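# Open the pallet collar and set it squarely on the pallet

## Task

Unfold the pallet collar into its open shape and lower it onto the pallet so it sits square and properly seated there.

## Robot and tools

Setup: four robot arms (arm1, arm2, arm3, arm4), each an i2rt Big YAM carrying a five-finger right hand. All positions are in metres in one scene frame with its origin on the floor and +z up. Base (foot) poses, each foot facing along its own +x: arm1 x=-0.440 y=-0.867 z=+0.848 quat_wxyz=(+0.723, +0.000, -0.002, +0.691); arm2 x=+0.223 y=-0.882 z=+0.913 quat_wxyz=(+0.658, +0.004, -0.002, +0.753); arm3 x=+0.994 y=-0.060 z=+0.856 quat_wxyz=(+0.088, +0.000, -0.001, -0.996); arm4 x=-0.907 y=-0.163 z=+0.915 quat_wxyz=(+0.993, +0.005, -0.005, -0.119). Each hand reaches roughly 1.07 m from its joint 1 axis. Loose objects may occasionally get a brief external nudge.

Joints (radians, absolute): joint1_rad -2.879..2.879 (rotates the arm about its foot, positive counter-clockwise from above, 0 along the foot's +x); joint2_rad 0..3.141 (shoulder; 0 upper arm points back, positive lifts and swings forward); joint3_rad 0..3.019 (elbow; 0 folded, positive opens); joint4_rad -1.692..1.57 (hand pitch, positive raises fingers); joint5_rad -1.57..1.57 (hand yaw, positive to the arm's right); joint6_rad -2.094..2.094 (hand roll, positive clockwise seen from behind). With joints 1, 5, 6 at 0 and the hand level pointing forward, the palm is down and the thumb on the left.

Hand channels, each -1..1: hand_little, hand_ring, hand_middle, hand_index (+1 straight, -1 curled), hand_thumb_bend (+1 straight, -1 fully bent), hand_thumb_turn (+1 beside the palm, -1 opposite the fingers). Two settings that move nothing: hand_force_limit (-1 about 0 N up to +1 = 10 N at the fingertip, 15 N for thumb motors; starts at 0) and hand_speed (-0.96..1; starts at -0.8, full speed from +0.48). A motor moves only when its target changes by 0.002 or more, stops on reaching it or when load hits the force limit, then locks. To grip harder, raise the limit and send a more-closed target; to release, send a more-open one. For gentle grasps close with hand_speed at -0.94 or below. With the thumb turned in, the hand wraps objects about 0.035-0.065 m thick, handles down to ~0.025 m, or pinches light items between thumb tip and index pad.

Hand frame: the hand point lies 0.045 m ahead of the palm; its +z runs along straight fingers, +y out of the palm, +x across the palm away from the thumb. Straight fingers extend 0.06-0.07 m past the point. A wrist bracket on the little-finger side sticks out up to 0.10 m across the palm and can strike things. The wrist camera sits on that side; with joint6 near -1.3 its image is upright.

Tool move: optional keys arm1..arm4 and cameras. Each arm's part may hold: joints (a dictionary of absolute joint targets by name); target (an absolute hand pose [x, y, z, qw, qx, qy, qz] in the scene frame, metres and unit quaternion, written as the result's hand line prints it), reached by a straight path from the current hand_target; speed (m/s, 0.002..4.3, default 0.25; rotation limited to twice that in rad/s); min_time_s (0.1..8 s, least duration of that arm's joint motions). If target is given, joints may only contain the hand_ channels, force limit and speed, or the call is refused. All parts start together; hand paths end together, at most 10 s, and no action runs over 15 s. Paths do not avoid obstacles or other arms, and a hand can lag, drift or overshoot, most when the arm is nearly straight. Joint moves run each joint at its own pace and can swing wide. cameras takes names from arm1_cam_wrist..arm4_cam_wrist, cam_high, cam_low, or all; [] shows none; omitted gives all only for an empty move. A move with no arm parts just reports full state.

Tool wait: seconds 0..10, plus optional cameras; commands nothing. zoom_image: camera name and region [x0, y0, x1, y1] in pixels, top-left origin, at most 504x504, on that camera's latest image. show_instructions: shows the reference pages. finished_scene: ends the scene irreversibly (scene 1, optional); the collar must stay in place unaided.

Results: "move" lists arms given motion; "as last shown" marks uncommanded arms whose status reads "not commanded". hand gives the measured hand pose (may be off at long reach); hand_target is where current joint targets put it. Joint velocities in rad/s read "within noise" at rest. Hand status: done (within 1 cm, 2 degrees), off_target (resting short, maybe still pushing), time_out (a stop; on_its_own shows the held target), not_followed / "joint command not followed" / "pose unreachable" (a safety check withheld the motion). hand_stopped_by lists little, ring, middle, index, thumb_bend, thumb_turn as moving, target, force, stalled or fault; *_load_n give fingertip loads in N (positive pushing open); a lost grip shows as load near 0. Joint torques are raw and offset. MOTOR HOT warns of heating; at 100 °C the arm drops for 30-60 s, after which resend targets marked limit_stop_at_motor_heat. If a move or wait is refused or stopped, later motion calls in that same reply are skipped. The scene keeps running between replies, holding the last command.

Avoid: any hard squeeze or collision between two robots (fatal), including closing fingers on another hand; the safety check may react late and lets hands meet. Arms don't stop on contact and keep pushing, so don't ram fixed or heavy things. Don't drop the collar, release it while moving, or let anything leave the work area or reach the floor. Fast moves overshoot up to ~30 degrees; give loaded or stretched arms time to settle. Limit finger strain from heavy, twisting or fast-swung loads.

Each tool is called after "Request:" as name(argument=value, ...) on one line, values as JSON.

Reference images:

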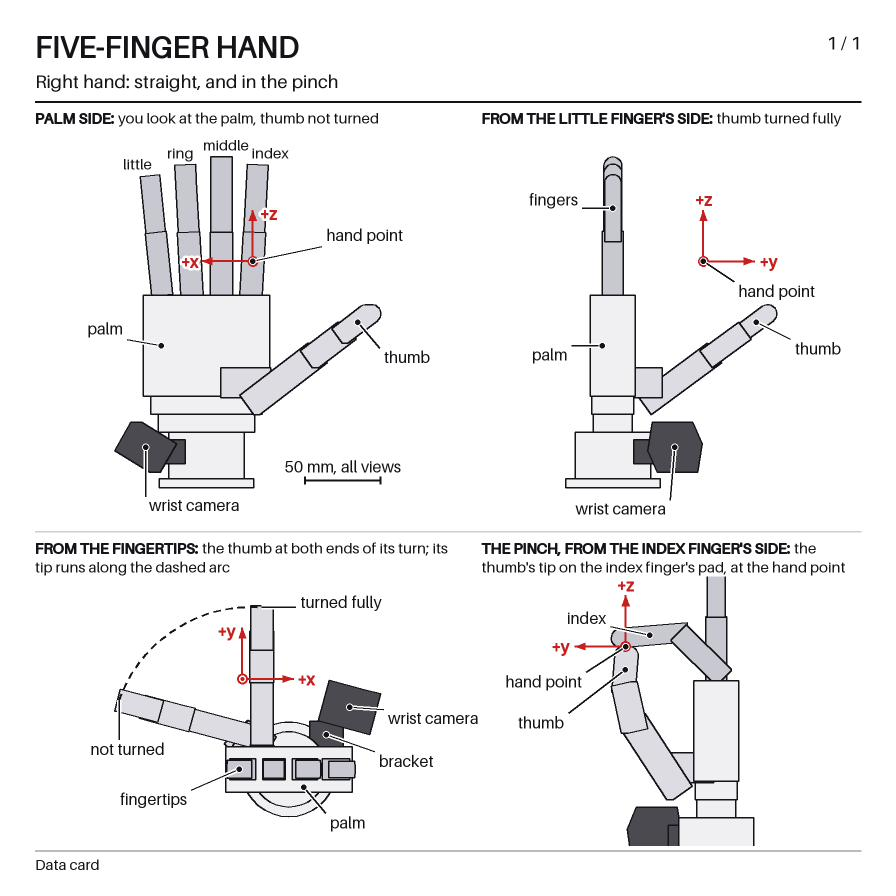

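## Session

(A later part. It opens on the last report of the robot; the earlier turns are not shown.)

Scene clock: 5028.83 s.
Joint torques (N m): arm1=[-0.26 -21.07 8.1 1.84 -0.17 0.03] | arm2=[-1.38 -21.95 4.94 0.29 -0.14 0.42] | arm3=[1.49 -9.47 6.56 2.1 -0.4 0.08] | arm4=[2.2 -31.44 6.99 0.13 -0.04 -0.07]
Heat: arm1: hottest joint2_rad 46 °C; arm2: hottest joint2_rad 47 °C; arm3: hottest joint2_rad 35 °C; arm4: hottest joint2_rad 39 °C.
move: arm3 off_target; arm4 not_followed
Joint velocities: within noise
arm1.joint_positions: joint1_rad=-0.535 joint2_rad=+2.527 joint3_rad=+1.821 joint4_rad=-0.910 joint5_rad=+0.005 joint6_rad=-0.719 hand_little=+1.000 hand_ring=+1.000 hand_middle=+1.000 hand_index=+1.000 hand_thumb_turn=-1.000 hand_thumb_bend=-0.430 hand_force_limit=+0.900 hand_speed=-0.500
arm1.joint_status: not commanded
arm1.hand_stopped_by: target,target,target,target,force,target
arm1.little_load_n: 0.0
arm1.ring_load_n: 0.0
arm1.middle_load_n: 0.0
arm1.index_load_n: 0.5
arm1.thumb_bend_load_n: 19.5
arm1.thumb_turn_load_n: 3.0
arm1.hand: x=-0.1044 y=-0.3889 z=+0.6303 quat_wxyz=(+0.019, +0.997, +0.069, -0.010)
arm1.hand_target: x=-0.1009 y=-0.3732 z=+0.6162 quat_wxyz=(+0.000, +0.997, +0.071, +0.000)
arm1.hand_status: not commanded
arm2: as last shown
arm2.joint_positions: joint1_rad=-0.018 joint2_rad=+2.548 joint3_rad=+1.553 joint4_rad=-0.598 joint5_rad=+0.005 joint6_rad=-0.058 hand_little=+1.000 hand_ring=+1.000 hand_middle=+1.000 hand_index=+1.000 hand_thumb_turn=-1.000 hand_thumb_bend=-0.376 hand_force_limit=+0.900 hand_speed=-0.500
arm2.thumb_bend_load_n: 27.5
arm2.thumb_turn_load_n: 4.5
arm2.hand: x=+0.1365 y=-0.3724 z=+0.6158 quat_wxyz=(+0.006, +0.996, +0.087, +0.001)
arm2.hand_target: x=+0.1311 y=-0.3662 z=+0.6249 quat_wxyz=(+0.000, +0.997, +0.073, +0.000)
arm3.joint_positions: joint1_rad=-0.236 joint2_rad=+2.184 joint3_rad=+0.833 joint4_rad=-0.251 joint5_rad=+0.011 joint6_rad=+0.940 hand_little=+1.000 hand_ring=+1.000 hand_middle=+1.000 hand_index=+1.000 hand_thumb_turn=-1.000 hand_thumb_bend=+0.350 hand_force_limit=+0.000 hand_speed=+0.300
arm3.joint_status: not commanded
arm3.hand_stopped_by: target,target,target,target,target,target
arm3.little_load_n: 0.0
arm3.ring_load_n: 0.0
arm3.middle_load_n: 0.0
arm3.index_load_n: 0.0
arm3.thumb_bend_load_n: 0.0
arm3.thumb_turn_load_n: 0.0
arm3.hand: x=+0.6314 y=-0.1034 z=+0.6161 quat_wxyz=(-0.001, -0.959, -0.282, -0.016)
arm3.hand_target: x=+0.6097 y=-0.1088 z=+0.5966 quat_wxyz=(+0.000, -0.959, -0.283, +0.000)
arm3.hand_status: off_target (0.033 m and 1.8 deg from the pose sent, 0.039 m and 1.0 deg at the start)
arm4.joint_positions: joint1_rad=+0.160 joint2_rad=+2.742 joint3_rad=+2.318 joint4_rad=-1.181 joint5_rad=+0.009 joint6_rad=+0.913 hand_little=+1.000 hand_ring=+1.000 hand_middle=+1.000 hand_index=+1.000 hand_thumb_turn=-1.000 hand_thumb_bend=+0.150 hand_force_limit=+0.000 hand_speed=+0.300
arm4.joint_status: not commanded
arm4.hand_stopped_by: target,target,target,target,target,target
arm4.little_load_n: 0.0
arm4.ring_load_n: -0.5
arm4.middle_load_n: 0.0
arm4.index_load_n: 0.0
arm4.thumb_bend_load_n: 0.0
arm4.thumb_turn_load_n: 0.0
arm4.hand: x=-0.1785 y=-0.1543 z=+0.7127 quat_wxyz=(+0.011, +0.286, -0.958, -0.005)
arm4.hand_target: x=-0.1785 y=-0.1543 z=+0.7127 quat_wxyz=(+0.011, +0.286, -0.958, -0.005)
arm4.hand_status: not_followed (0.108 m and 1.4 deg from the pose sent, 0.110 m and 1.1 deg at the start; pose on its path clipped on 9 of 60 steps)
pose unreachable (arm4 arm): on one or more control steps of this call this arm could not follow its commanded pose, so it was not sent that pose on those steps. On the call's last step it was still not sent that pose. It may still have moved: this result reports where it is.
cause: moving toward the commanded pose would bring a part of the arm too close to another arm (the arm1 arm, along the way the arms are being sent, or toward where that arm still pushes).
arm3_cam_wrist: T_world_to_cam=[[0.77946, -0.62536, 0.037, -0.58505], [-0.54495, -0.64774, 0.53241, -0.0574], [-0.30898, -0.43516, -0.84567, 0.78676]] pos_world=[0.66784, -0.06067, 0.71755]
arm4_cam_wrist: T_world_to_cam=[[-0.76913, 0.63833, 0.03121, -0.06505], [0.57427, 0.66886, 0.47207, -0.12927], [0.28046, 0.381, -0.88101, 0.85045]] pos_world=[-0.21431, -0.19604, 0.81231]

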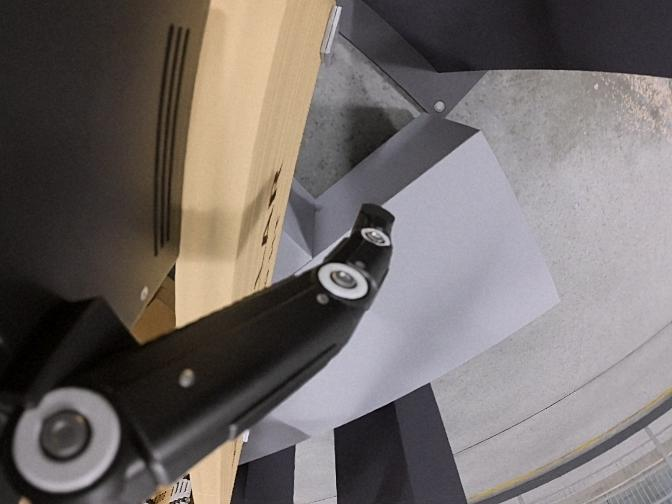

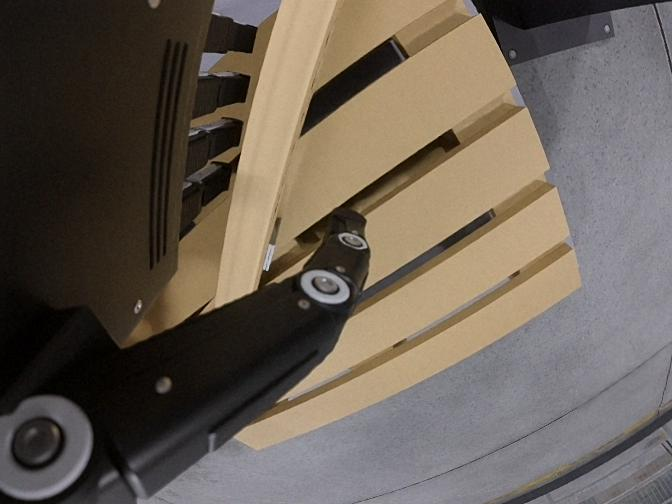

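Request:
move(arm3={"target": [0.617, -0.110, 0.622, 0, -0.9591, -0.2832, 0], "speed": 0.06}, arm4={"target": [-0.178, -0.154, 0.765, 0, 0.284, -0.9588, 0], "speed": 0.08})

Request:
move(arm3={"joints": {"hand_thumb_bend": -0.8, "hand_force_limit": 0.9, "hand_speed": -0.5}}, arm4={"target": [-0.262, -0.226, 0.765, 0, 0.284, -0.9588, 0], "speed": 0.08}, cameras=["arm3_cam_wrist", "arm4_cam_wrist", "cam_low"])

Scene clock: 5046.40 s.
Joint torques (N m): arm1=[0.44 -21.54 8.08 1.77 -0.16 0.05] | arm2=[-2.32 -22.48 5.09 0.49 -0.2 0.32] | arm3=[1.2 -17.49 1.51 0.17 -0.13 0.12] | arm4=[2.14 -31.15 6.15 -0.39 0 -0.01]
Heat: arm1: hottest joint2_rad 46 °C; arm2: hottest joint2_rad 45 °C; arm3: hottest joint2_rad 35 °C; arm4: hottest joint2_rad 38 °C.
move: arm3 done; arm4 done
Joint velocities: within noise
arm1: as last shown
arm1.joint_positions: joint1_rad=-0.535 joint2_rad=+2.537 joint3_rad=+1.819 joint4_rad=-0.909 joint5_rad=+0.005 joint6_rad=-0.719 hand_little=+1.000 hand_ring=+1.000 hand_middle=+1.000 hand_index=+1.000 hand_thumb_turn=-1.000 hand_thumb_bend=-0.430 hand_force_limit=+0.900 hand_speed=-0.500
arm1.index_load_n: 0.0
arm1.thumb_bend_load_n: 16.0
arm1.thumb_turn_load_n: 5.5
arm1.hand: x=-0.1068 y=-0.3926 z=+0.6240 quat_wxyz=(+0.023, +0.997, +0.069, -0.014)
arm1.hand_target: x=-0.1010 y=-0.3733 z=+0.6161 quat_wxyz=(+0.000, +0.997, +0.071, +0.000)
arm2.joint_positions: joint1_rad=-0.012 joint2_rad=+2.553 joint3_rad=+1.550 joint4_rad=-0.602 joint5_rad=+0.006 joint6_rad=-0.050 hand_little=+1.000 hand_ring=+1.000 hand_middle=+1.000 hand_index=+1.000 hand_thumb_turn=-1.000 hand_thumb_bend=-0.376 hand_force_limit=+0.900 hand_speed=-0.500
arm2.joint_status: not commanded
arm2.hand_stopped_by: target,target,target,target,force,target
arm2.little_load_n: 0.0
arm2.ring_load_n: 0.0
arm2.middle_load_n: 0.0
arm2.index_load_n: 0.0
arm2.thumb_bend_load_n: 16.0
arm2.thumb_turn_load_n: 1.5
arm2.hand: x=+0.1337 y=-0.3777 z=+0.6135 quat_wxyz=(+0.013, +0.996, +0.086, +0.002)
arm2.hand_target: x=+0.1311 y=-0.3662 z=+0.6250 quat_wxyz=(+0.000, +0.997, +0.073, +0.000)
arm2.hand_status: not commanded
arm3.joint_positions: joint1_rad=-0.231 joint2_rad=+2.191 joint3_rad=+0.849 joint4_rad=-0.238 joint5_rad=+0.005 joint6_rad=+0.942 hand_little=+1.000 hand_ring=+1.000 hand_middle=+1.000 hand_index=+1.000 hand_thumb_turn=-1.000 hand_thumb_bend=+0.350 hand_force_limit=+0.000 hand_speed=+0.300
arm3.joint_status: not commanded
arm3.hand_stopped_by: target,target,target,target,target,target
arm3.little_load_n: 0.0
arm3.ring_load_n: 0.0
arm3.middle_load_n: 0.0
arm3.index_load_n: 0.0
arm3.thumb_bend_load_n: 0.0
arm3.thumb_turn_load_n: 0.0
arm3.hand: x=+0.6202 y=-0.1058 z=+0.6152 quat_wxyz=(+0.000, -0.959, -0.284, -0.004)
arm3.hand_target: x=+0.6171 y=-0.1100 z=+0.6218 quat_wxyz=(+0.000, -0.959, -0.283, +0.000)
arm3.hand_status: done (0.009 m and 0.5 deg from the pose sent, 0.017 m and 1.8 deg at the start)
arm4.joint_positions: joint1_rad=+0.160 joint2_rad=+2.636 joint3_rad=+2.264 joint4_rad=-1.181 joint5_rad=+0.009 joint6_rad=+0.913 hand_little=+1.000 hand_ring=+1.000 hand_middle=+1.000 hand_index=+1.000 hand_thumb_turn=-1.000 hand_thumb_bend=+0.150 hand_force_limit=+0.000 hand_speed=+0.300
arm4.joint_status: not commanded
arm4.hand_stopped_by: target,target,target,target,target,target
arm4.little_load_n: 0.0
arm4.ring_load_n: 0.0
arm4.middle_load_n: 0.0
arm4.index_load_n: 0.0
arm4.thumb_bend_load_n: 0.0
arm4.thumb_turn_load_n: 0.0
arm4.hand: x=-0.1689 y=-0.1556 z=+0.7690 quat_wxyz=(-0.013, +0.285, -0.958, +0.005)
arm4.hand_target: x=-0.1778 y=-0.1539 z=+0.7651 quat_wxyz=(+0.000, +0.284, -0.959, +0.000)
arm4.hand_status: done (0.010 m and 1.6 deg from the pose sent, 0.052 m and 1.4 deg at the start)
pictures: none

Scene clock: 5048.47 s.
Joint torques (N m): arm1=[0.32 -21.77 8.2 1.73 -0.18 0.01] | arm2=[-2.14 -22.24 5.12 0.47 -0.19 0.33] | arm3=[0.73 -16.91 1.72 0.2 0.01 0.28] | arm4=[2.08 -29.45 5.2 0.68 0.07 -0.11]
Heat: arm1: hottest joint2_rad 46 °C; arm2: hottest joint2_rad 45 °C; arm3: hottest joint2_rad 34 °C; arm4: hottest joint2_rad 38 °C.
move: arm3 off_target; arm4 done
Joint velocities: within noise
arm1, arm2: as last shown
arm1.thumb_bend_load_n: 16.5
arm2.joint_positions: joint1_rad=-0.012 joint2_rad=+2.553 joint3_rad=+1.550 joint4_rad=-0.602 joint5_rad=+0.006 joint6_rad=-0.049 hand_little=+1.000 hand_ring=+1.000 hand_middle=+1.000 hand_index=+1.000 hand_thumb_turn=-1.000 hand_thumb_bend=-0.376 hand_force_limit=+0.900 hand_speed=-0.500
arm2.thumb_bend_load_n: 15.5
arm3.joint_positions: joint1_rad=-0.226 joint2_rad=+2.191 joint3_rad=+0.848 joint4_rad=-0.240 joint5_rad=+0.001 joint6_rad=+0.915 hand_little=+1.000 hand_ring=+1.000 hand_middle=+1.000 hand_index=+1.000 hand_thumb_turn=-1.000 hand_thumb_bend=-0.418 hand_force_limit=+0.900 hand_speed=-0.500
arm3.joint_status: hand_thumb_bend off_target (ended at -0.418, target -0.800); the others done
arm3.hand_stopped_by: target,target,target,target,force,target
arm3.little_load_n: 0.0
arm3.ring_load_n: 0.0
arm3.middle_load_n: 0.0
arm3.index_load_n: 0.0
arm3.thumb_bend_load_n: 13.5
arm3.thumb_turn_load_n: 2.5
arm3.hand: x=+0.6236 y=-0.1085 z=+0.6154 quat_wxyz=(-0.003, -0.954, -0.299, -0.005)
arm3.hand_target: x=+0.6171 y=-0.1100 z=+0.6218 quat_wxyz=(+0.000, -0.959, -0.283, +0.000)
arm3.hand_status: not commanded
arm4.joint_positions: joint1_rad=+0.049 joint2_rad=+2.434 joint3_rad=+1.834 joint4_rad=-0.992 joint5_rad=+0.009 joint6_rad=+0.807 hand_little=+1.000 hand_ring=+1.000 hand_middle=+1.000 hand_index=+1.000 hand_thumb_turn=-1.000 hand_thumb_bend=+0.150 hand_force_limit=+0.000 hand_speed=+0.300
arm4.joint_status: not commanded
arm4.hand_stopped_by: target,target,target,target,target,target
arm4.little_load_n: 0.0
arm4.ring_load_n: 0.0
arm4.middle_load_n: 0.0
arm4.index_load_n: 0.0
arm4.thumb_bend_load_n: 0.0
arm4.thumb_turn_load_n: 0.0
arm4.hand: x=-0.2616 y=-0.2221 z=+0.7619 quat_wxyz=(+0.005, +0.283, -0.959, -0.004)
arm4.hand_target: x=-0.2621 y=-0.2259 z=+0.7649 quat_wxyz=(+0.000, +0.284, -0.959, +0.000)
arm4.hand_status: done (0.005 m and 0.7 deg from the pose sent, 0.117 m and 1.6 deg at the start)
arm3_cam_wrist: T_world_to_cam=[[0.80179, -0.59697, 0.02759, -0.58718], [-0.51133, -0.6614, 0.54872, -0.09706], [-0.30933, -0.45407, -0.83555, 0.77345]] pos_world=[0.66041, -0.06353, 0.71572]
arm4_cam_wrist: T_world_to_cam=[[-0.76568, 0.6428, 0.0233, -0.07933], [0.57273, 0.66482, 0.47957, -0.06649], [0.29278, 0.38055, -0.87719, 0.94322]] pos_world=[-0.29881, -0.26375, 0.86112]

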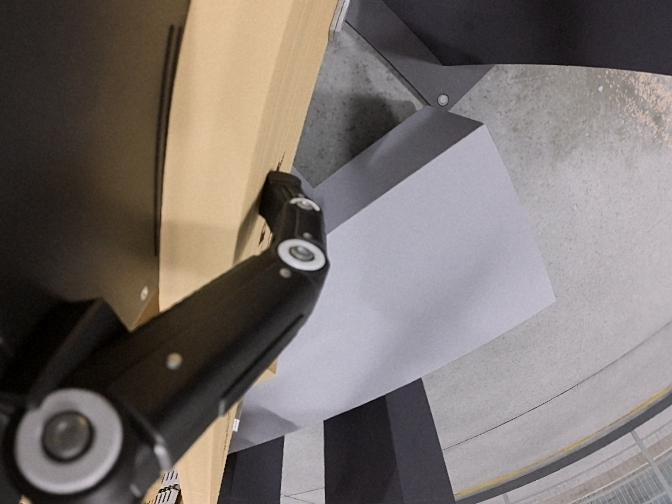

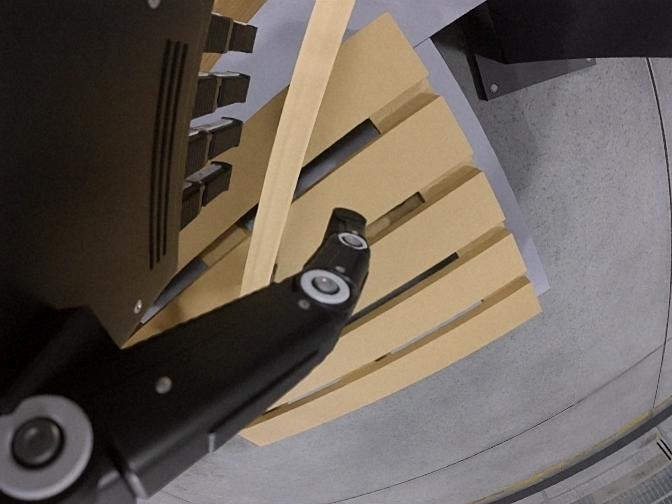

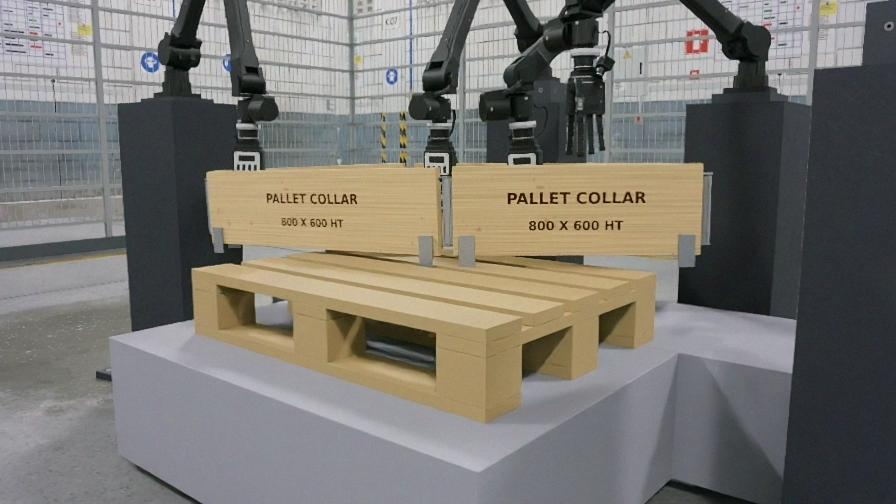

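Request:
zoom_image(camera="arm4_cam_wrist", region=[200, 100, 380, 300])

Scaled by 2.520 from the camera's image (finer frame: 960x720).

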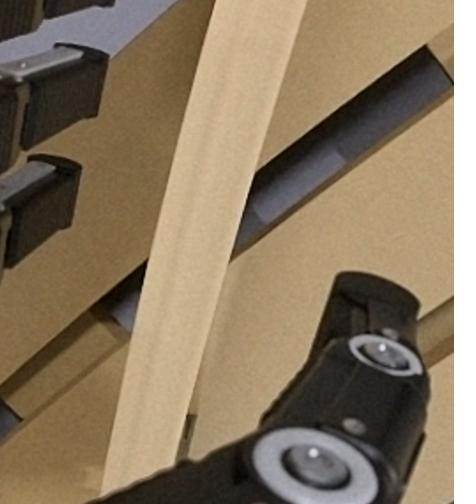

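Request:
move(arm4={"target": [-0.258, -0.229, 0.68, 0, 0.284, -0.9588, 0], "speed": 0.08}, cameras=["arm4_cam_wrist"])

Scene clock: 5060.80 s.
Joint torques (N m): arm1=[0.44 -21.89 8.08 1.74 -0.16 0.03] | arm2=[-2.14 -22.48 5.12 0.49 -0.18 0.3] | arm3=[1.08 -17.08 1.78 0.14 -0.03 0.36] | arm4=[1.44 -26.34 8.81 0.64 0.08 -0.12]
Heat: arm1: hottest joint2_rad 46 °C; arm2: hottest joint2_rad 45 °C; arm3: hottest joint2_rad 34 °C; arm4: hottest joint2_rad 38 °C.
move: arm4 off_target
Joint velocities: within noise
arm1, arm2, arm3: as last shown
arm1.thumb_bend_load_n: 16.0
arm3.thumb_bend_load_n: 13.0
arm3.thumb_turn_load_n: 3.0
arm4.joint_positions: joint1_rad=+0.049 joint2_rad=+2.553 joint3_rad=+1.836 joint4_rad=-0.889 joint5_rad=+0.009 joint6_rad=+0.802 hand_little=+1.000 hand_ring=+1.000 hand_middle=+1.000 hand_index=+1.000 hand_thumb_turn=-1.000 hand_thumb_bend=+0.150 hand_force_limit=+0.000 hand_speed=+0.300
arm4.joint_status: not commanded
arm4.hand_stopped_by: target,target,target,target,target,target
arm4.little_load_n: 0.0
arm4.ring_load_n: 0.0
arm4.middle_load_n: 0.0
arm4.index_load_n: 0.0
arm4.thumb_bend_load_n: 0.0
arm4.thumb_turn_load_n: 0.0
arm4.hand: x=-0.2713 y=-0.2195 z=+0.6862 quat_wxyz=(+0.011, +0.285, -0.958, -0.007)
arm4.hand_target: x=-0.2586 y=-0.2289 z=+0.6805 quat_wxyz=(+0.000, +0.284, -0.959, +0.000)
arm4.hand_status: off_target (0.017 m and 1.5 deg from the pose sent, 0.082 m and 0.7 deg at the start)
arm4_cam_wrist: T_world_to_cam=[[-0.76853, 0.63883, 0.03563, -0.09664], [0.57591, 0.66643, 0.47349, -0.02096], [0.27873, 0.38441, -0.88008, 0.87758]] pos_world=[-0.30681, -0.26164, 0.78571]

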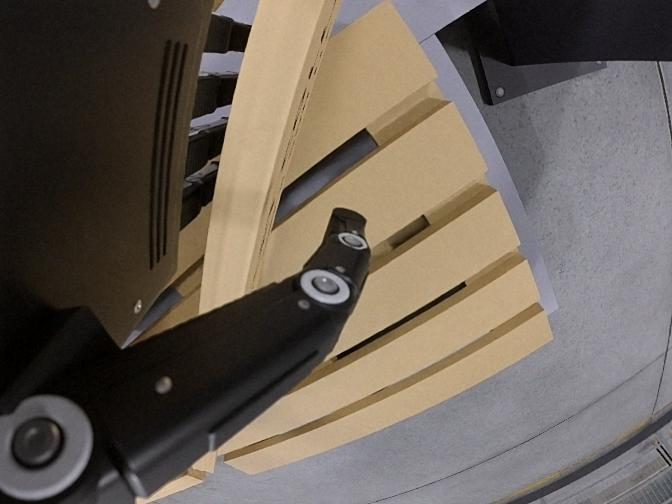

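Request:
move(arm4={"target": [-0.246, -0.243, 0.65, 0, 0.284, -0.9588, 0], "speed": 0.06}, cameras=["arm4_cam_wrist"])

Request:
zoom_image(camera="arm4_cam_wrist", region=[180, 0, 380, 300])

Scene clock: 5068.27 s.
Joint torques (N m): arm1=[0.03 -22.01 8.16 1.84 -0.19 0.01] | arm2=[-1.96 -22.59 5.08 0.46 -0.17 0.31] | arm3=[0.62 -17.49 1.91 0.03 -0.02 0.34] | arm4=[1.32 -26.34 9.02 0.13 0.08 -0.13]
Heat: arm1: hottest joint2_rad 46 °C; arm2: hottest joint2_rad 45 °C; arm3: hottest joint2_rad 34 °C; arm4: hottest joint2_rad 38 °C.
move: arm4 off_target
Joint velocities: within noise
arm1, arm2, arm3: as last shown
arm1.thumb_bend_load_n: 16.5
arm3.thumb_bend_load_n: 13.5
arm4.joint_positions: joint1_rad=+0.029 joint2_rad=+2.641 joint3_rad=+1.939 joint4_rad=-0.887 joint5_rad=+0.009 joint6_rad=+0.785 hand_little=+1.000 hand_ring=+1.000 hand_middle=+1.000 hand_index=+1.000 hand_thumb_turn=-1.000 hand_thumb_bend=+0.150 hand_force_limit=+0.000 hand_speed=+0.300
arm4.joint_status: not commanded
arm4.hand_stopped_by: target,target,target,target,target,target
arm4.little_load_n: 0.0
arm4.ring_load_n: 0.0
arm4.middle_load_n: 0.0
arm4.index_load_n: 0.0
arm4.thumb_bend_load_n: 0.0
arm4.thumb_turn_load_n: 0.0
arm4.hand: x=-0.2535 y=-0.2361 z=+0.6584 quat_wxyz=(+0.004, +0.284, -0.959, -0.003)
arm4.hand_target: x=-0.2464 y=-0.2430 z=+0.6503 quat_wxyz=(+0.000, +0.284, -0.959, +0.000)
arm4.hand_status: off_target (0.013 m and 0.6 deg from the pose sent, 0.050 m and 1.5 deg at the start)
arm4_cam_wrist: T_world_to_cam=[[-0.76719, 0.64108, 0.02093, -0.06084], [0.56982, 0.6662, 0.48112, -0.0136], [0.2945, 0.38104, -0.8764, 0.85532]] pos_world=[-0.29081, -0.27785, 0.75742]

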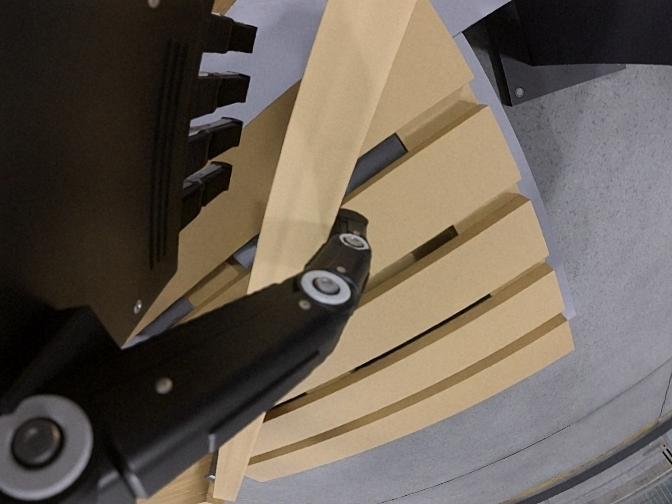

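Scaled by 1.680 from the camera's image (finer frame: 960x720).

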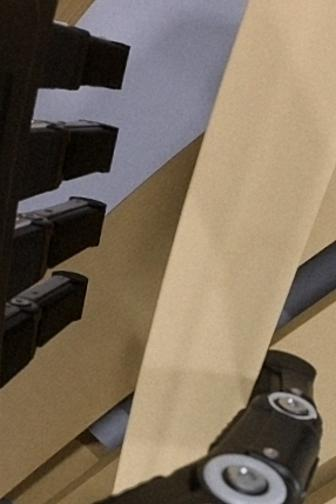

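Request:
move(arm4={"target": [-0.262, -0.226, 0.685, 0, 0.284, -0.9588, 0], "speed": 0.06, "joints": {"hand_thumb_bend": 0.3}}, cameras=["arm4_cam_wrist"])

Scene clock: 5074.03 s.
Joint torques (N m): arm1=[-0.09 -22.12 8.12 1.74 -0.19 0.03] | arm2=[-1.9 -22.24 5.16 0.51 -0.18 0.32] | arm3=[0.85 -18.26 1.76 -0.01 -0.06 0.37] | arm4=[2.84 -29.16 4.79 0.69 0.05 0.01]
Heat: arm1: hottest joint2_rad 47 °C; arm2: hottest joint2_rad 44 °C; arm3: hottest joint2_rad 34 °C; arm4: hottest joint2_rad 38 °C.
move: arm4 done
Joint velocities: within noise
arm1, arm2, arm3: as last shown
arm1.little_load_n: 0.5
arm2.thumb_turn_load_n: 2.0
arm4.joint_positions: joint1_rad=+0.033 joint2_rad=+2.567 joint3_rad=+1.864 joint4_rad=-0.884 joint5_rad=+0.009 joint6_rad=+0.790 hand_little=+1.000 hand_ring=+1.000 hand_middle=+1.000 hand_index=+1.000 hand_thumb_turn=-1.000 hand_thumb_bend=+0.300 hand_force_limit=+0.000 hand_speed=+0.300
arm4.joint_status: all done
arm4.hand_stopped_by: target,target,target,target,target,target
arm4.little_load_n: 0.0
arm4.ring_load_n: 0.5
arm4.middle_load_n: 0.0
arm4.index_load_n: 0.0
arm4.thumb_bend_load_n: 0.0
arm4.thumb_turn_load_n: 0.0
arm4.hand: x=-0.2623 y=-0.2319 z=+0.6853 quat_wxyz=(+0.003, +0.283, -0.959, -0.003)
arm4.hand_target: x=-0.2620 y=-0.2260 z=+0.6851 quat_wxyz=(+0.000, +0.284, -0.959, +0.000)
arm4.hand_status: done (0.006 m and 0.4 deg from the pose sent, 0.030 m and 0.6 deg at the start)
arm4_cam_wrist: T_world_to_cam=[[-0.76621, 0.64232, 0.01854, -0.06863], [0.56963, 0.66559, 0.48219, -0.02524], [0.29738, 0.38002, -0.87587, 0.88002]] pos_world=[-0.29991, -0.27355, 0.78422]

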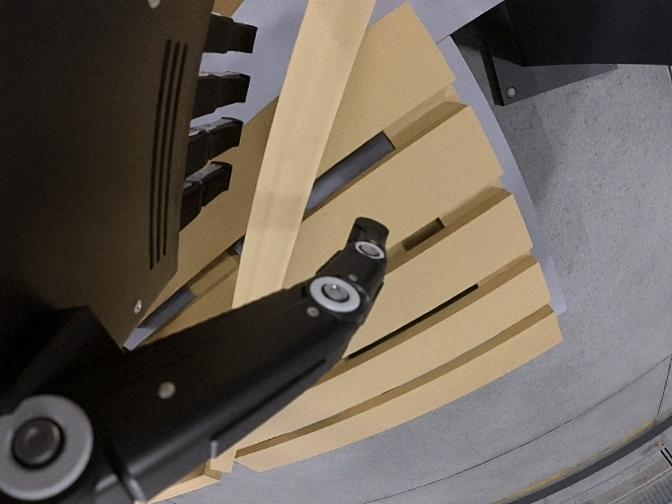

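Request:
move(arm4={"target": [-0.260, -0.228, 0.610, 0, 0.284, -0.9588, 0], "speed": 0.06}, cameras=["arm4_cam_wrist"])

Scene clock: 5081.23 s.
Joint torques (N m): arm1=[0.15 -21.77 8.16 1.74 -0.15 0.01] | arm2=[-1.96 -22.48 5.14 0.46 -0.18 0.31] | arm3=[0.44 -17.38 1.7 0.16 0.01 0.39] | arm4=[2.67 -25.99 8.34 0.59 0.06 -0.02]
Heat: arm1: hottest joint2_rad 47 °C; arm2: hottest joint2_rad 44 °C; arm3: hottest joint2_rad 34 °C; arm4: hottest joint2_rad 39 °C.
move: arm4 off_target
Joint velocities: within noise
arm1, arm2, arm3: as last shown
arm1.little_load_n: 0.0
arm2.thumb_bend_load_n: 15.0
arm2.thumb_turn_load_n: 1.5
arm3.thumb_bend_load_n: 13.0
arm3.thumb_turn_load_n: 2.5
arm4.joint_positions: joint1_rad=+0.033 joint2_rad=+2.681 joint3_rad=+1.900 joint4_rad=-0.814 joint5_rad=+0.009 joint6_rad=+0.790 hand_little=+1.000 hand_ring=+1.000 hand_middle=+1.000 hand_index=+1.000 hand_thumb_turn=-1.000 hand_thumb_bend=+0.300 hand_force_limit=+0.000 hand_speed=+0.300
arm4.joint_status: not commanded
arm4.hand_stopped_by: target,target,target,target,target,target
arm4.little_load_n: 0.0
arm4.ring_load_n: 0.0
arm4.middle_load_n: 0.0
arm4.index_load_n: 0.0
arm4.thumb_bend_load_n: 0.0
arm4.thumb_turn_load_n: 0.0
arm4.hand: x=-0.2698 y=-0.2296 z=+0.6214 quat_wxyz=(+0.007, +0.283, -0.959, -0.005)
arm4.hand_target: x=-0.2605 y=-0.2279 z=+0.6105 quat_wxyz=(+0.000, +0.284, -0.959, +0.000)
arm4.hand_status: off_target (0.015 m and 1.0 deg from the pose sent, 0.075 m and 0.4 deg at the start)
arm4_cam_wrist: T_world_to_cam=[[-0.76611, 0.64215, 0.02696, -0.08002], [0.57399, 0.66472, 0.4782, 0.01183], [0.28915, 0.38183, -0.87784, 0.82489]] pos_world=[-0.30661, -0.27145, 0.72062]

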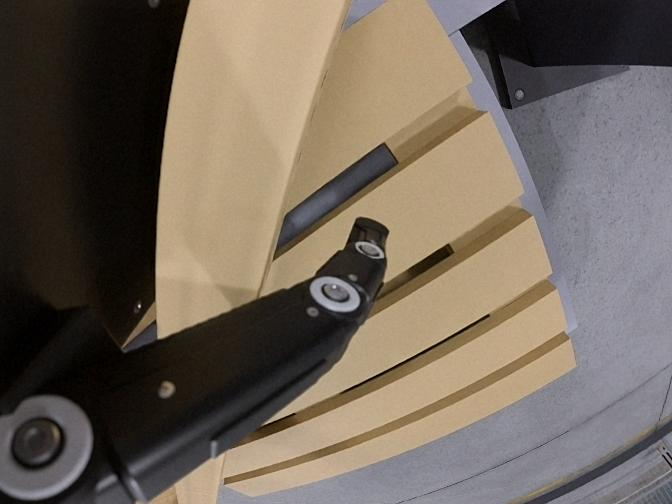

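Request:
move(arm4={"joints": {"hand_thumb_bend": -0.8, "hand_force_limit": 0.9, "hand_speed": -0.5}}, cameras=["cam_high"])

Request:
zoom_image(camera="cam_high", region=[445, 215, 585, 315])

Request:
zoom_image(camera="cam_high", region=[340, 120, 460, 240])

Scene clock: 5090.47 s.
Joint torques (N m): arm1=[0.5 -22.01 8.23 1.84 -0.16 0.05] | arm2=[-1.79 -22.36 5.14 0.54 -0.2 0.32] | arm3=[0.79 -17.26 1.57 0.13 0.03 0.32] | arm4=[1.96 -25.76 8.31 0.83 0.15 0.02]
Heat: arm1: hottest joint2_rad 47 °C; arm2: hottest joint2_rad 44 °C; arm3: hottest joint2_rad 34 °C; arm4: hottest joint2_rad 38 °C.
move: arm4 off_target
Joint velocities: within noise
arm1, arm2, arm3: as last shown
arm2.thumb_bend_load_n: 15.5
arm3.joint_positions: joint1_rad=-0.226 joint2_rad=+2.190 joint3_rad=+0.848 joint4_rad=-0.241 joint5_rad=+0.001 joint6_rad=+0.915 hand_little=+1.000 hand_ring=+1.000 hand_middle=+1.000 hand_index=+1.000 hand_thumb_turn=-1.000 hand_thumb_bend=-0.418 hand_force_limit=+0.900 hand_speed=-0.500
arm3.thumb_bend_load_n: 13.5
arm3.thumb_turn_load_n: 3.0
arm3.hand: x=+0.6236 y=-0.1085 z=+0.6155 quat_wxyz=(-0.003, -0.954, -0.299, -0.005)
arm3.hand_target: x=+0.6170 y=-0.1100 z=+0.6219 quat_wxyz=(+0.000, -0.959, -0.283, +0.000)
arm4.joint_positions: joint1_rad=+0.040 joint2_rad=+2.681 joint3_rad=+1.900 joint4_rad=-0.820 joint5_rad=+0.007 joint6_rad=+0.787 hand_little=+1.000 hand_ring=+1.000 hand_middle=+1.000 hand_index=+1.000 hand_thumb_turn=-1.000 hand_thumb_bend=-0.423 hand_force_limit=+0.900 hand_speed=-0.500
arm4.joint_status: hand_thumb_bend off_target (ended at -0.423, target -0.800); the others done
arm4.hand_stopped_by: target,target,target,target,force,target
arm4.little_load_n: 0.0
arm4.ring_load_n: 0.0
arm4.middle_load_n: 0.0
arm4.index_load_n: 0.0
arm4.thumb_bend_load_n: 14.0
arm4.thumb_turn_load_n: 0.5
arm4.hand: x=-0.2709 y=-0.2243 z=+0.6217 quat_wxyz=(+0.009, +0.288, -0.958, -0.007)
arm4.hand_target: x=-0.2605 y=-0.2279 z=+0.6106 quat_wxyz=(+0.000, +0.284, -0.959, +0.000)
arm4.hand_status: not commanded

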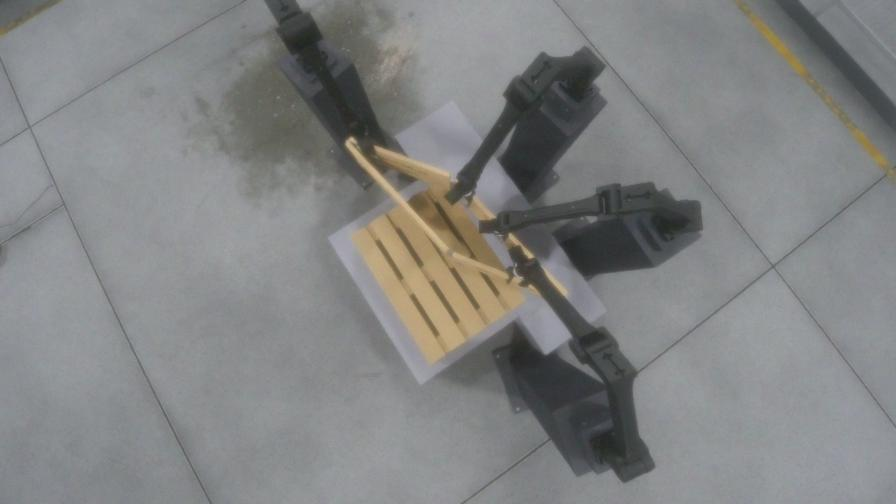

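Scaled by 3.600 from the camera's image (finer frame: 1280x720).

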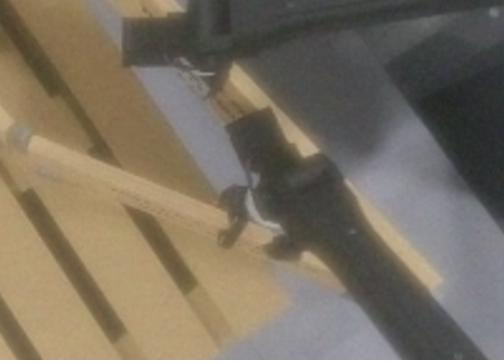

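Scaled by 4.200 from the camera's image (finer frame: 1280x720).

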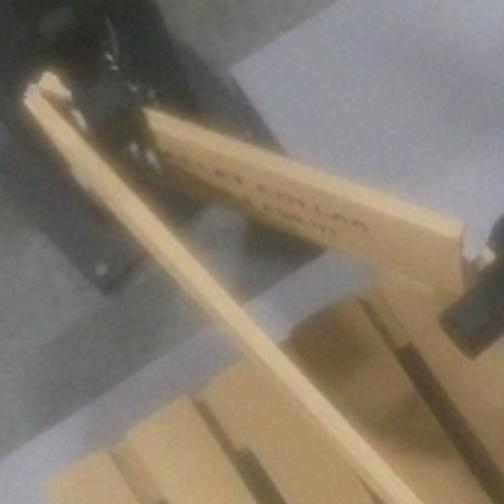

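Request:
move(arm1={"target": [-0.0895, -0.368, 0.640, 0, 0.99787, 0.0652, 0], "speed": 0.04}, arm2={"target": [0.145, -0.363, 0.640, 0, 0.99787, 0.0652, 0], "speed": 0.04}, arm3={"target": [0.609, -0.066, 0.640, 0, -0.943, -0.3327, 0], "speed": 0.04}, arm4={"target": [-0.284, -0.185, 0.648, 0, 0.3322, -0.9432, 0], "speed": 0.04}, cameras=["cam_low", "cam_high"])

Request:
zoom_image(camera="cam_low", region=[190, 140, 694, 290])

Request:
zoom_image(camera="cam_high", region=[445, 215, 585, 315])

Request:
zoom_image(camera="cam_high", region=[340, 120, 460, 240])

Scene clock: 5187.27 s.
Joint torques (N m): arm1=[-0.5 -24.23 9.74 0.46 -0.18 0.08] | arm2=[-3.37 -24.64 4.26 -0.01 0.07 0.29] | arm3=[-1.55 -19.66 3.44 -0.54 1.05 -0.28] | arm4=[6.18 -32.32 2.78 -0.85 -0.56 -0.49]
Heat: arm1: hottest joint2_rad 47 °C; arm2: hottest joint2_rad 43 °C; arm3: hottest joint2_rad 35 °C; arm4: hottest joint2_rad 37 °C.
move: arm1 off_target; arm2 off_target; arm3 off_target; arm4 off_target
Joint velocities: within noise
arm1.joint_positions: joint1_rad=-0.537 joint2_rad=+2.537 joint3_rad=+1.832 joint4_rad=-0.933 joint5_rad=+0.005 joint6_rad=-0.722 hand_little=+1.000 hand_ring=+1.000 hand_middle=+1.000 hand_index=+1.000 hand_thumb_turn=-1.000 hand_thumb_bend=-0.430 hand_force_limit=+0.900 hand_speed=-0.500
arm1.joint_status: not commanded
arm1.hand_stopped_by: target,target,target,target,force,target
arm1.little_load_n: 0.0
arm1.ring_load_n: -0.5
arm1.middle_load_n: 0.0
arm1.index_load_n: 0.0
arm1.thumb_bend_load_n: 17.0
arm1.thumb_turn_load_n: 4.5
arm1.hand: x=-0.1056 y=-0.3931 z=+0.6286 quat_wxyz=(+0.028, +0.997, +0.070, -0.017)
arm1.hand_target: x=-0.0900 y=-0.3688 z=+0.6412 quat_wxyz=(+0.000, +0.998, +0.065, +0.000)
arm1.hand_status: off_target (0.032 m and 3.8 deg from the pose sent, 0.034 m and 3.1 deg at the start)
arm2.joint_positions: joint1_rad=-0.018 joint2_rad=+2.550 joint3_rad=+1.550 joint4_rad=-0.608 joint5_rad=+0.000 joint6_rad=-0.057 hand_little=+1.000 hand_ring=+1.000 hand_middle=+1.000 hand_index=+1.000 hand_thumb_turn=-1.000 hand_thumb_bend=-0.376 hand_force_limit=+0.900 hand_speed=-0.500
arm2.joint_status: not commanded
arm2.hand_stopped_by: target,target,target,target,force,target
arm2.little_load_n: 0.0
arm2.ring_load_n: 0.0
arm2.middle_load_n: 0.0
arm2.index_load_n: 0.0
arm2.thumb_bend_load_n: 19.5
arm2.thumb_turn_load_n: 2.0
arm2.hand: x=+0.1361 y=-0.3779 z=+0.6154 quat_wxyz=(+0.014, +0.996, +0.086, -0.001)
arm2.hand_target: x=+0.1449 y=-0.3635 z=+0.6391 quat_wxyz=(+0.000, +0.998, +0.065, +0.000)
arm2.hand_status: off_target (0.030 m and 3.0 deg from the pose sent, 0.032 m and 2.8 deg at the start)
arm3.joint_positions: joint1_rad=-0.287 joint2_rad=+2.183 joint3_rad=+0.872 joint4_rad=-0.308 joint5_rad=-0.023 joint6_rad=+0.789 hand_little=+1.000 hand_ring=+1.000 hand_middle=+1.000 hand_index=+1.000 hand_thumb_turn=-1.000 hand_thumb_bend=-0.418 hand_force_limit=+0.900 hand_speed=-0.500
arm3.joint_status: not commanded
arm3.hand_stopped_by: target,target,target,target,force,target
arm3.little_load_n: 0.0
arm3.ring_load_n: 0.0
arm3.middle_load_n: 0.0
arm3.index_load_n: 0.0
arm3.thumb_bend_load_n: 11.5
arm3.thumb_turn_load_n: 3.5
arm3.hand: x=+0.6291 y=-0.0891 z=+0.6233 quat_wxyz=(-0.022, -0.944, -0.329, -0.016)
arm3.hand_target: x=+0.6098 y=-0.0665 z=+0.6393 quat_wxyz=(+0.001, -0.943, -0.332, -0.001)
arm3.hand_status: off_target (0.035 m and 3.2 deg from the pose sent, 0.051 m and 4.1 deg at the start)
arm4.joint_positions: joint1_rad=+0.059 joint2_rad=+2.636 joint3_rad=+1.811 joint4_rad=-0.742 joint5_rad=+0.022 joint6_rad=+0.801 hand_little=+1.000 hand_ring=+1.000 hand_middle=+1.000 hand_index=+1.000 hand_thumb_turn=-1.000 hand_thumb_bend=-0.423 hand_force_limit=+0.900 hand_speed=-0.500
arm4.joint_status: not commanded
arm4.hand_stopped_by: target,target,target,target,force,target
arm4.little_load_n: -0.5
arm4.ring_load_n: 0.0
arm4.middle_load_n: 0.0
arm4.index_load_n: 0.0
arm4.thumb_bend_load_n: 14.0
arm4.thumb_turn_load_n: 1.0
arm4.hand: x=-0.2772 y=-0.2137 z=+0.6253 quat_wxyz=(-0.003, +0.291, -0.957, +0.008)
arm4.hand_target: x=-0.2836 y=-0.1860 z=+0.6464 quat_wxyz=(+0.000, +0.332, -0.943, +0.000)
arm4.hand_status: off_target (0.037 m and 5.1 deg from the pose sent, 0.049 m and 5.5 deg at the start)
pictures: cam_high, cam_low

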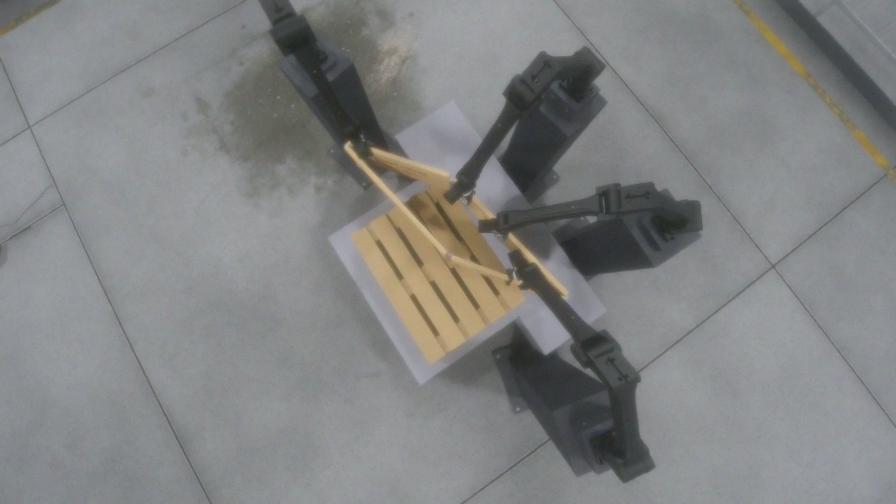

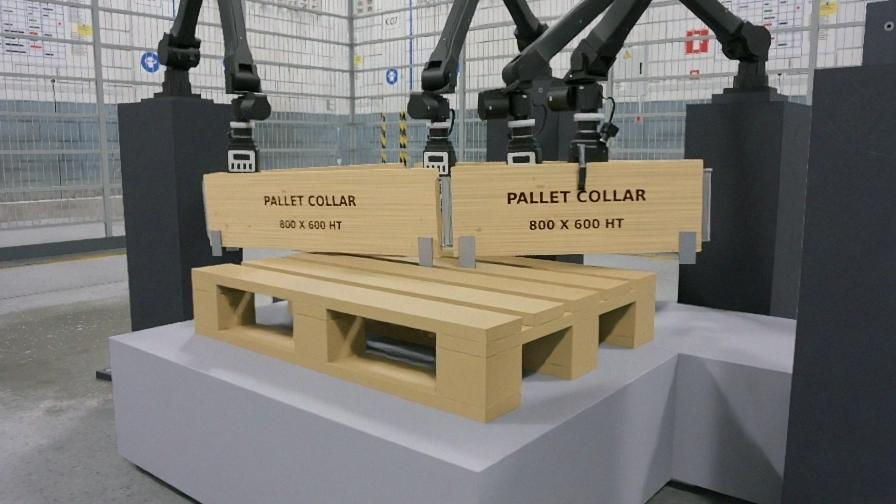

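Scaled by 1.000.

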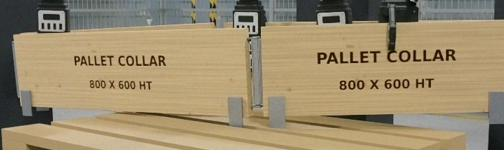

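Scaled by 3.600 from the camera's image (finer frame: 1280x720).

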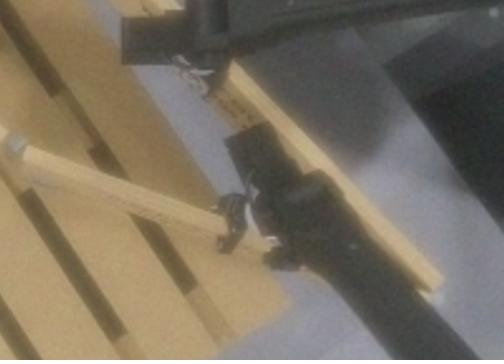

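Scaled by 4.200 from the camera's image (finer frame: 1280x720).

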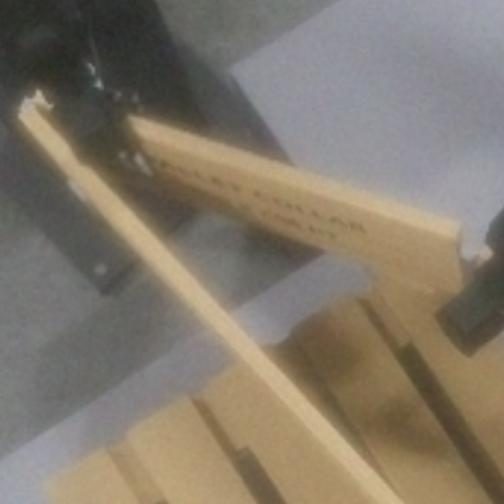

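Request:
move(arm1={"target": [-0.074, -0.356, 0.640, 0, 0.99822, 0.0597, 0], "speed": 0.05}, arm2={"target": [0.165, -0.352, 0.640, 0, 0.99822, 0.0597, 0], "speed": 0.05}, arm3={"target": [0.588, -0.020, 0.640, 0, -0.9247, -0.3806, 0], "speed": 0.05}, arm4={"target": [-0.298, -0.142, 0.648, 0, 0.3806, -0.9247, 0], "speed": 0.05}, cameras=["cam_low", "cam_high"])

Request:
zoom_image(camera="cam_high", region=[430, 215, 570, 315])

Request:
zoom_image(camera="cam_high", region=[340, 120, 460, 240])

Scene clock: 5196.67 s.
Joint torques (N m): arm1=[-1.44 -22.71 12.16 1.21 -0.12 0.11] | arm2=[-5.83 -23.59 5.98 -0.58 0.46 0.18] | arm3=[-3.9 -18.2 7.76 0.62 1.66 -0.18] | arm4=[10.23 -31.15 1.7 -1.07 -1.09 -0.76]
Heat: arm1: hottest joint2_rad 47 °C; arm2: hottest joint2_rad 44 °C; arm3: hottest joint2_rad 35 °C; arm4: hottest joint2_rad 38 °C.
move: arm1 off_target; arm2 off_target; arm3 off_target; arm4 off_target
Joint velocities: within noise
arm1.joint_positions: joint1_rad=-0.541 joint2_rad=+2.555 joint3_rad=+1.895 joint4_rad=-1.003 joint5_rad=+0.004 joint6_rad=-0.726 hand_little=+1.000 hand_ring=+1.000 hand_middle=+1.000 hand_index=+1.000 hand_thumb_turn=-1.000 hand_thumb_bend=-0.430 hand_force_limit=+0.900 hand_speed=-0.500
arm1.joint_status: not commanded
arm1.hand_stopped_by: target,target,target,target,force,target
arm1.little_load_n: 0.0
arm1.ring_load_n: 0.0
arm1.middle_load_n: 0.0
arm1.index_load_n: 0.0
arm1.thumb_bend_load_n: 17.0
arm1.thumb_turn_load_n: 4.5
arm1.hand: x=-0.0996 y=-0.3882 z=+0.6380 quat_wxyz=(+0.037, +0.997, +0.070, -0.025)
arm1.hand_target: x=-0.0751 y=-0.3578 z=+0.6427 quat_wxyz=(+0.000, +0.998, +0.060, +0.000)
arm1.hand_status: off_target (0.041 m and 5.2 deg from the pose sent, 0.050 m and 3.9 deg at the start)
arm2.joint_positions: joint1_rad=-0.029 joint2_rad=+2.548 joint3_rad=+1.563 joint4_rad=-0.614 joint5_rad=-0.010 joint6_rad=-0.071 hand_little=+1.000 hand_ring=+1.000 hand_middle=+1.000 hand_index=+1.000 hand_thumb_turn=-1.000 hand_thumb_bend=-0.376 hand_force_limit=+0.900 hand_speed=-0.500
arm2.joint_status: not commanded
arm2.hand_stopped_by: target,target,target,target,force,target
arm2.little_load_n: 0.0
arm2.ring_load_n: 0.0
arm2.middle_load_n: 0.0
arm2.index_load_n: 0.0
arm2.thumb_bend_load_n: 28.5
arm2.thumb_turn_load_n: 4.5
arm2.hand: x=+0.1400 y=-0.3703 z=+0.6191 quat_wxyz=(+0.009, +0.996, +0.088, -0.007)
arm2.hand_target: x=+0.1648 y=-0.3529 z=+0.6393 quat_wxyz=(+0.000, +0.998, +0.060, +0.000)
arm2.hand_status: off_target (0.037 m and 3.5 deg from the pose sent, 0.046 m and 3.5 deg at the start)
arm3.joint_positions: joint1_rad=-0.355 joint2_rad=+2.188 joint3_rad=+0.922 joint4_rad=-0.413 joint5_rad=-0.037 joint6_rad=+0.579 hand_little=+1.000 hand_ring=+1.000 hand_middle=+1.000 hand_index=+1.000 hand_thumb_turn=-1.000 hand_thumb_bend=-0.418 hand_force_limit=+0.900 hand_speed=-0.500
arm3.joint_status: not commanded
arm3.hand_stopped_by: target,target,target,target,force,target
arm3.little_load_n: 0.5
arm3.ring_load_n: 0.0
arm3.middle_load_n: 0.0
arm3.index_load_n: 0.0
arm3.thumb_bend_load_n: 11.0
arm3.thumb_turn_load_n: 5.0
arm3.hand: x=+0.6394 y=-0.0630 z=+0.6312 quat_wxyz=(-0.046, -0.917, -0.394, -0.034)
arm3.hand_target: x=+0.5910 y=-0.0205 z=+0.6431 quat_wxyz=(+0.001, -0.925, -0.379, -0.002)
arm3.hand_status: off_target (0.068 m and 6.8 deg from the pose sent, 0.082 m and 7.0 deg at the start)
arm4.joint_positions: joint1_rad=+0.075 joint2_rad=+2.607 joint3_rad=+1.768 joint4_rad=-0.702 joint5_rad=+0.034 joint6_rad=+0.791 hand_little=+1.000 hand_ring=+1.000 hand_middle=+1.000 hand_index=+1.000 hand_thumb_turn=-1.000 hand_thumb_bend=-0.423 hand_force_limit=+0.900 hand_speed=-0.500
arm4.joint_status: not commanded
arm4.hand_stopped_by: target,target,target,target,force,target
arm4.little_load_n: 0.0
arm4.ring_load_n: 0.0
arm4.middle_load_n: 0.0
arm4.index_load_n: 0.0
arm4.thumb_bend_load_n: 15.5
arm4.thumb_turn_load_n: 0.5
arm4.hand: x=-0.2782 y=-0.2058 z=+0.6308 quat_wxyz=(-0.012, +0.303, -0.953, +0.019)
arm4.hand_target: x=-0.2985 y=-0.1466 z=+0.6452 quat_wxyz=(+0.000, +0.380, -0.925, +0.000)
arm4.hand_status: off_target (0.069 m and 9.8 deg from the pose sent, 0.078 m and 11.0 deg at the start)
pictures: cam_high, cam_low

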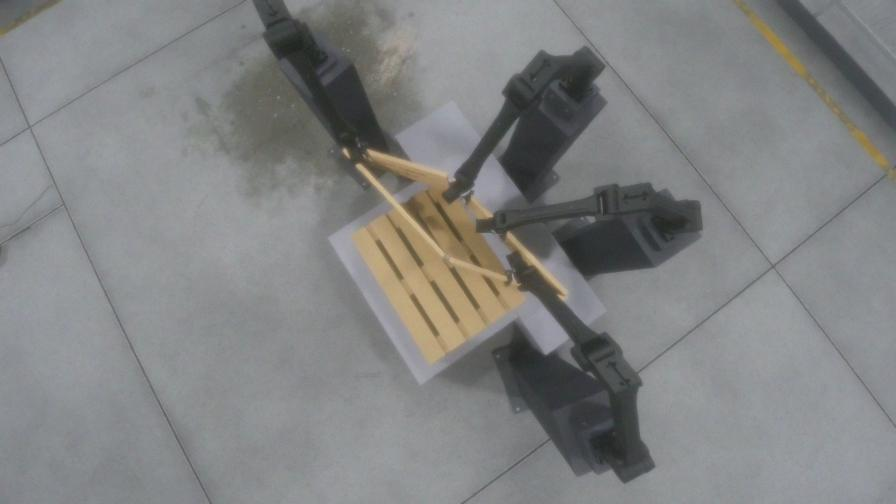

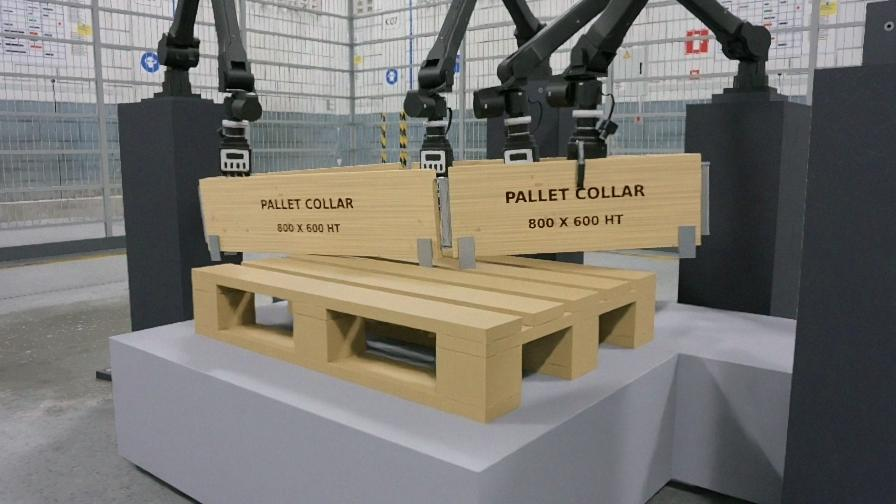

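Scaled by 3.600 from the camera's image (finer frame: 1280x720).

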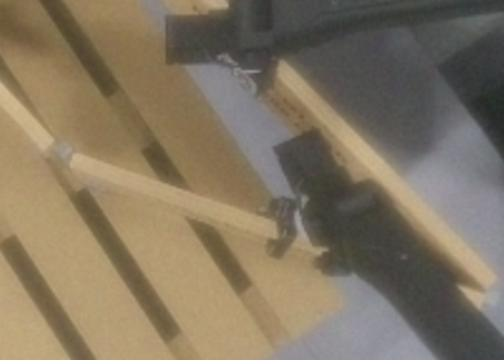

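Scaled by 4.200 from the camera's image (finer frame: 1280x720).

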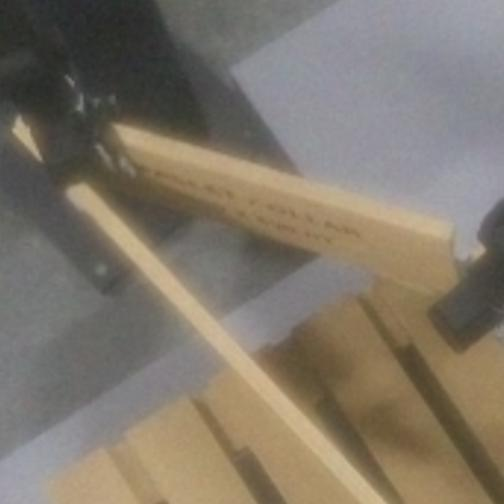

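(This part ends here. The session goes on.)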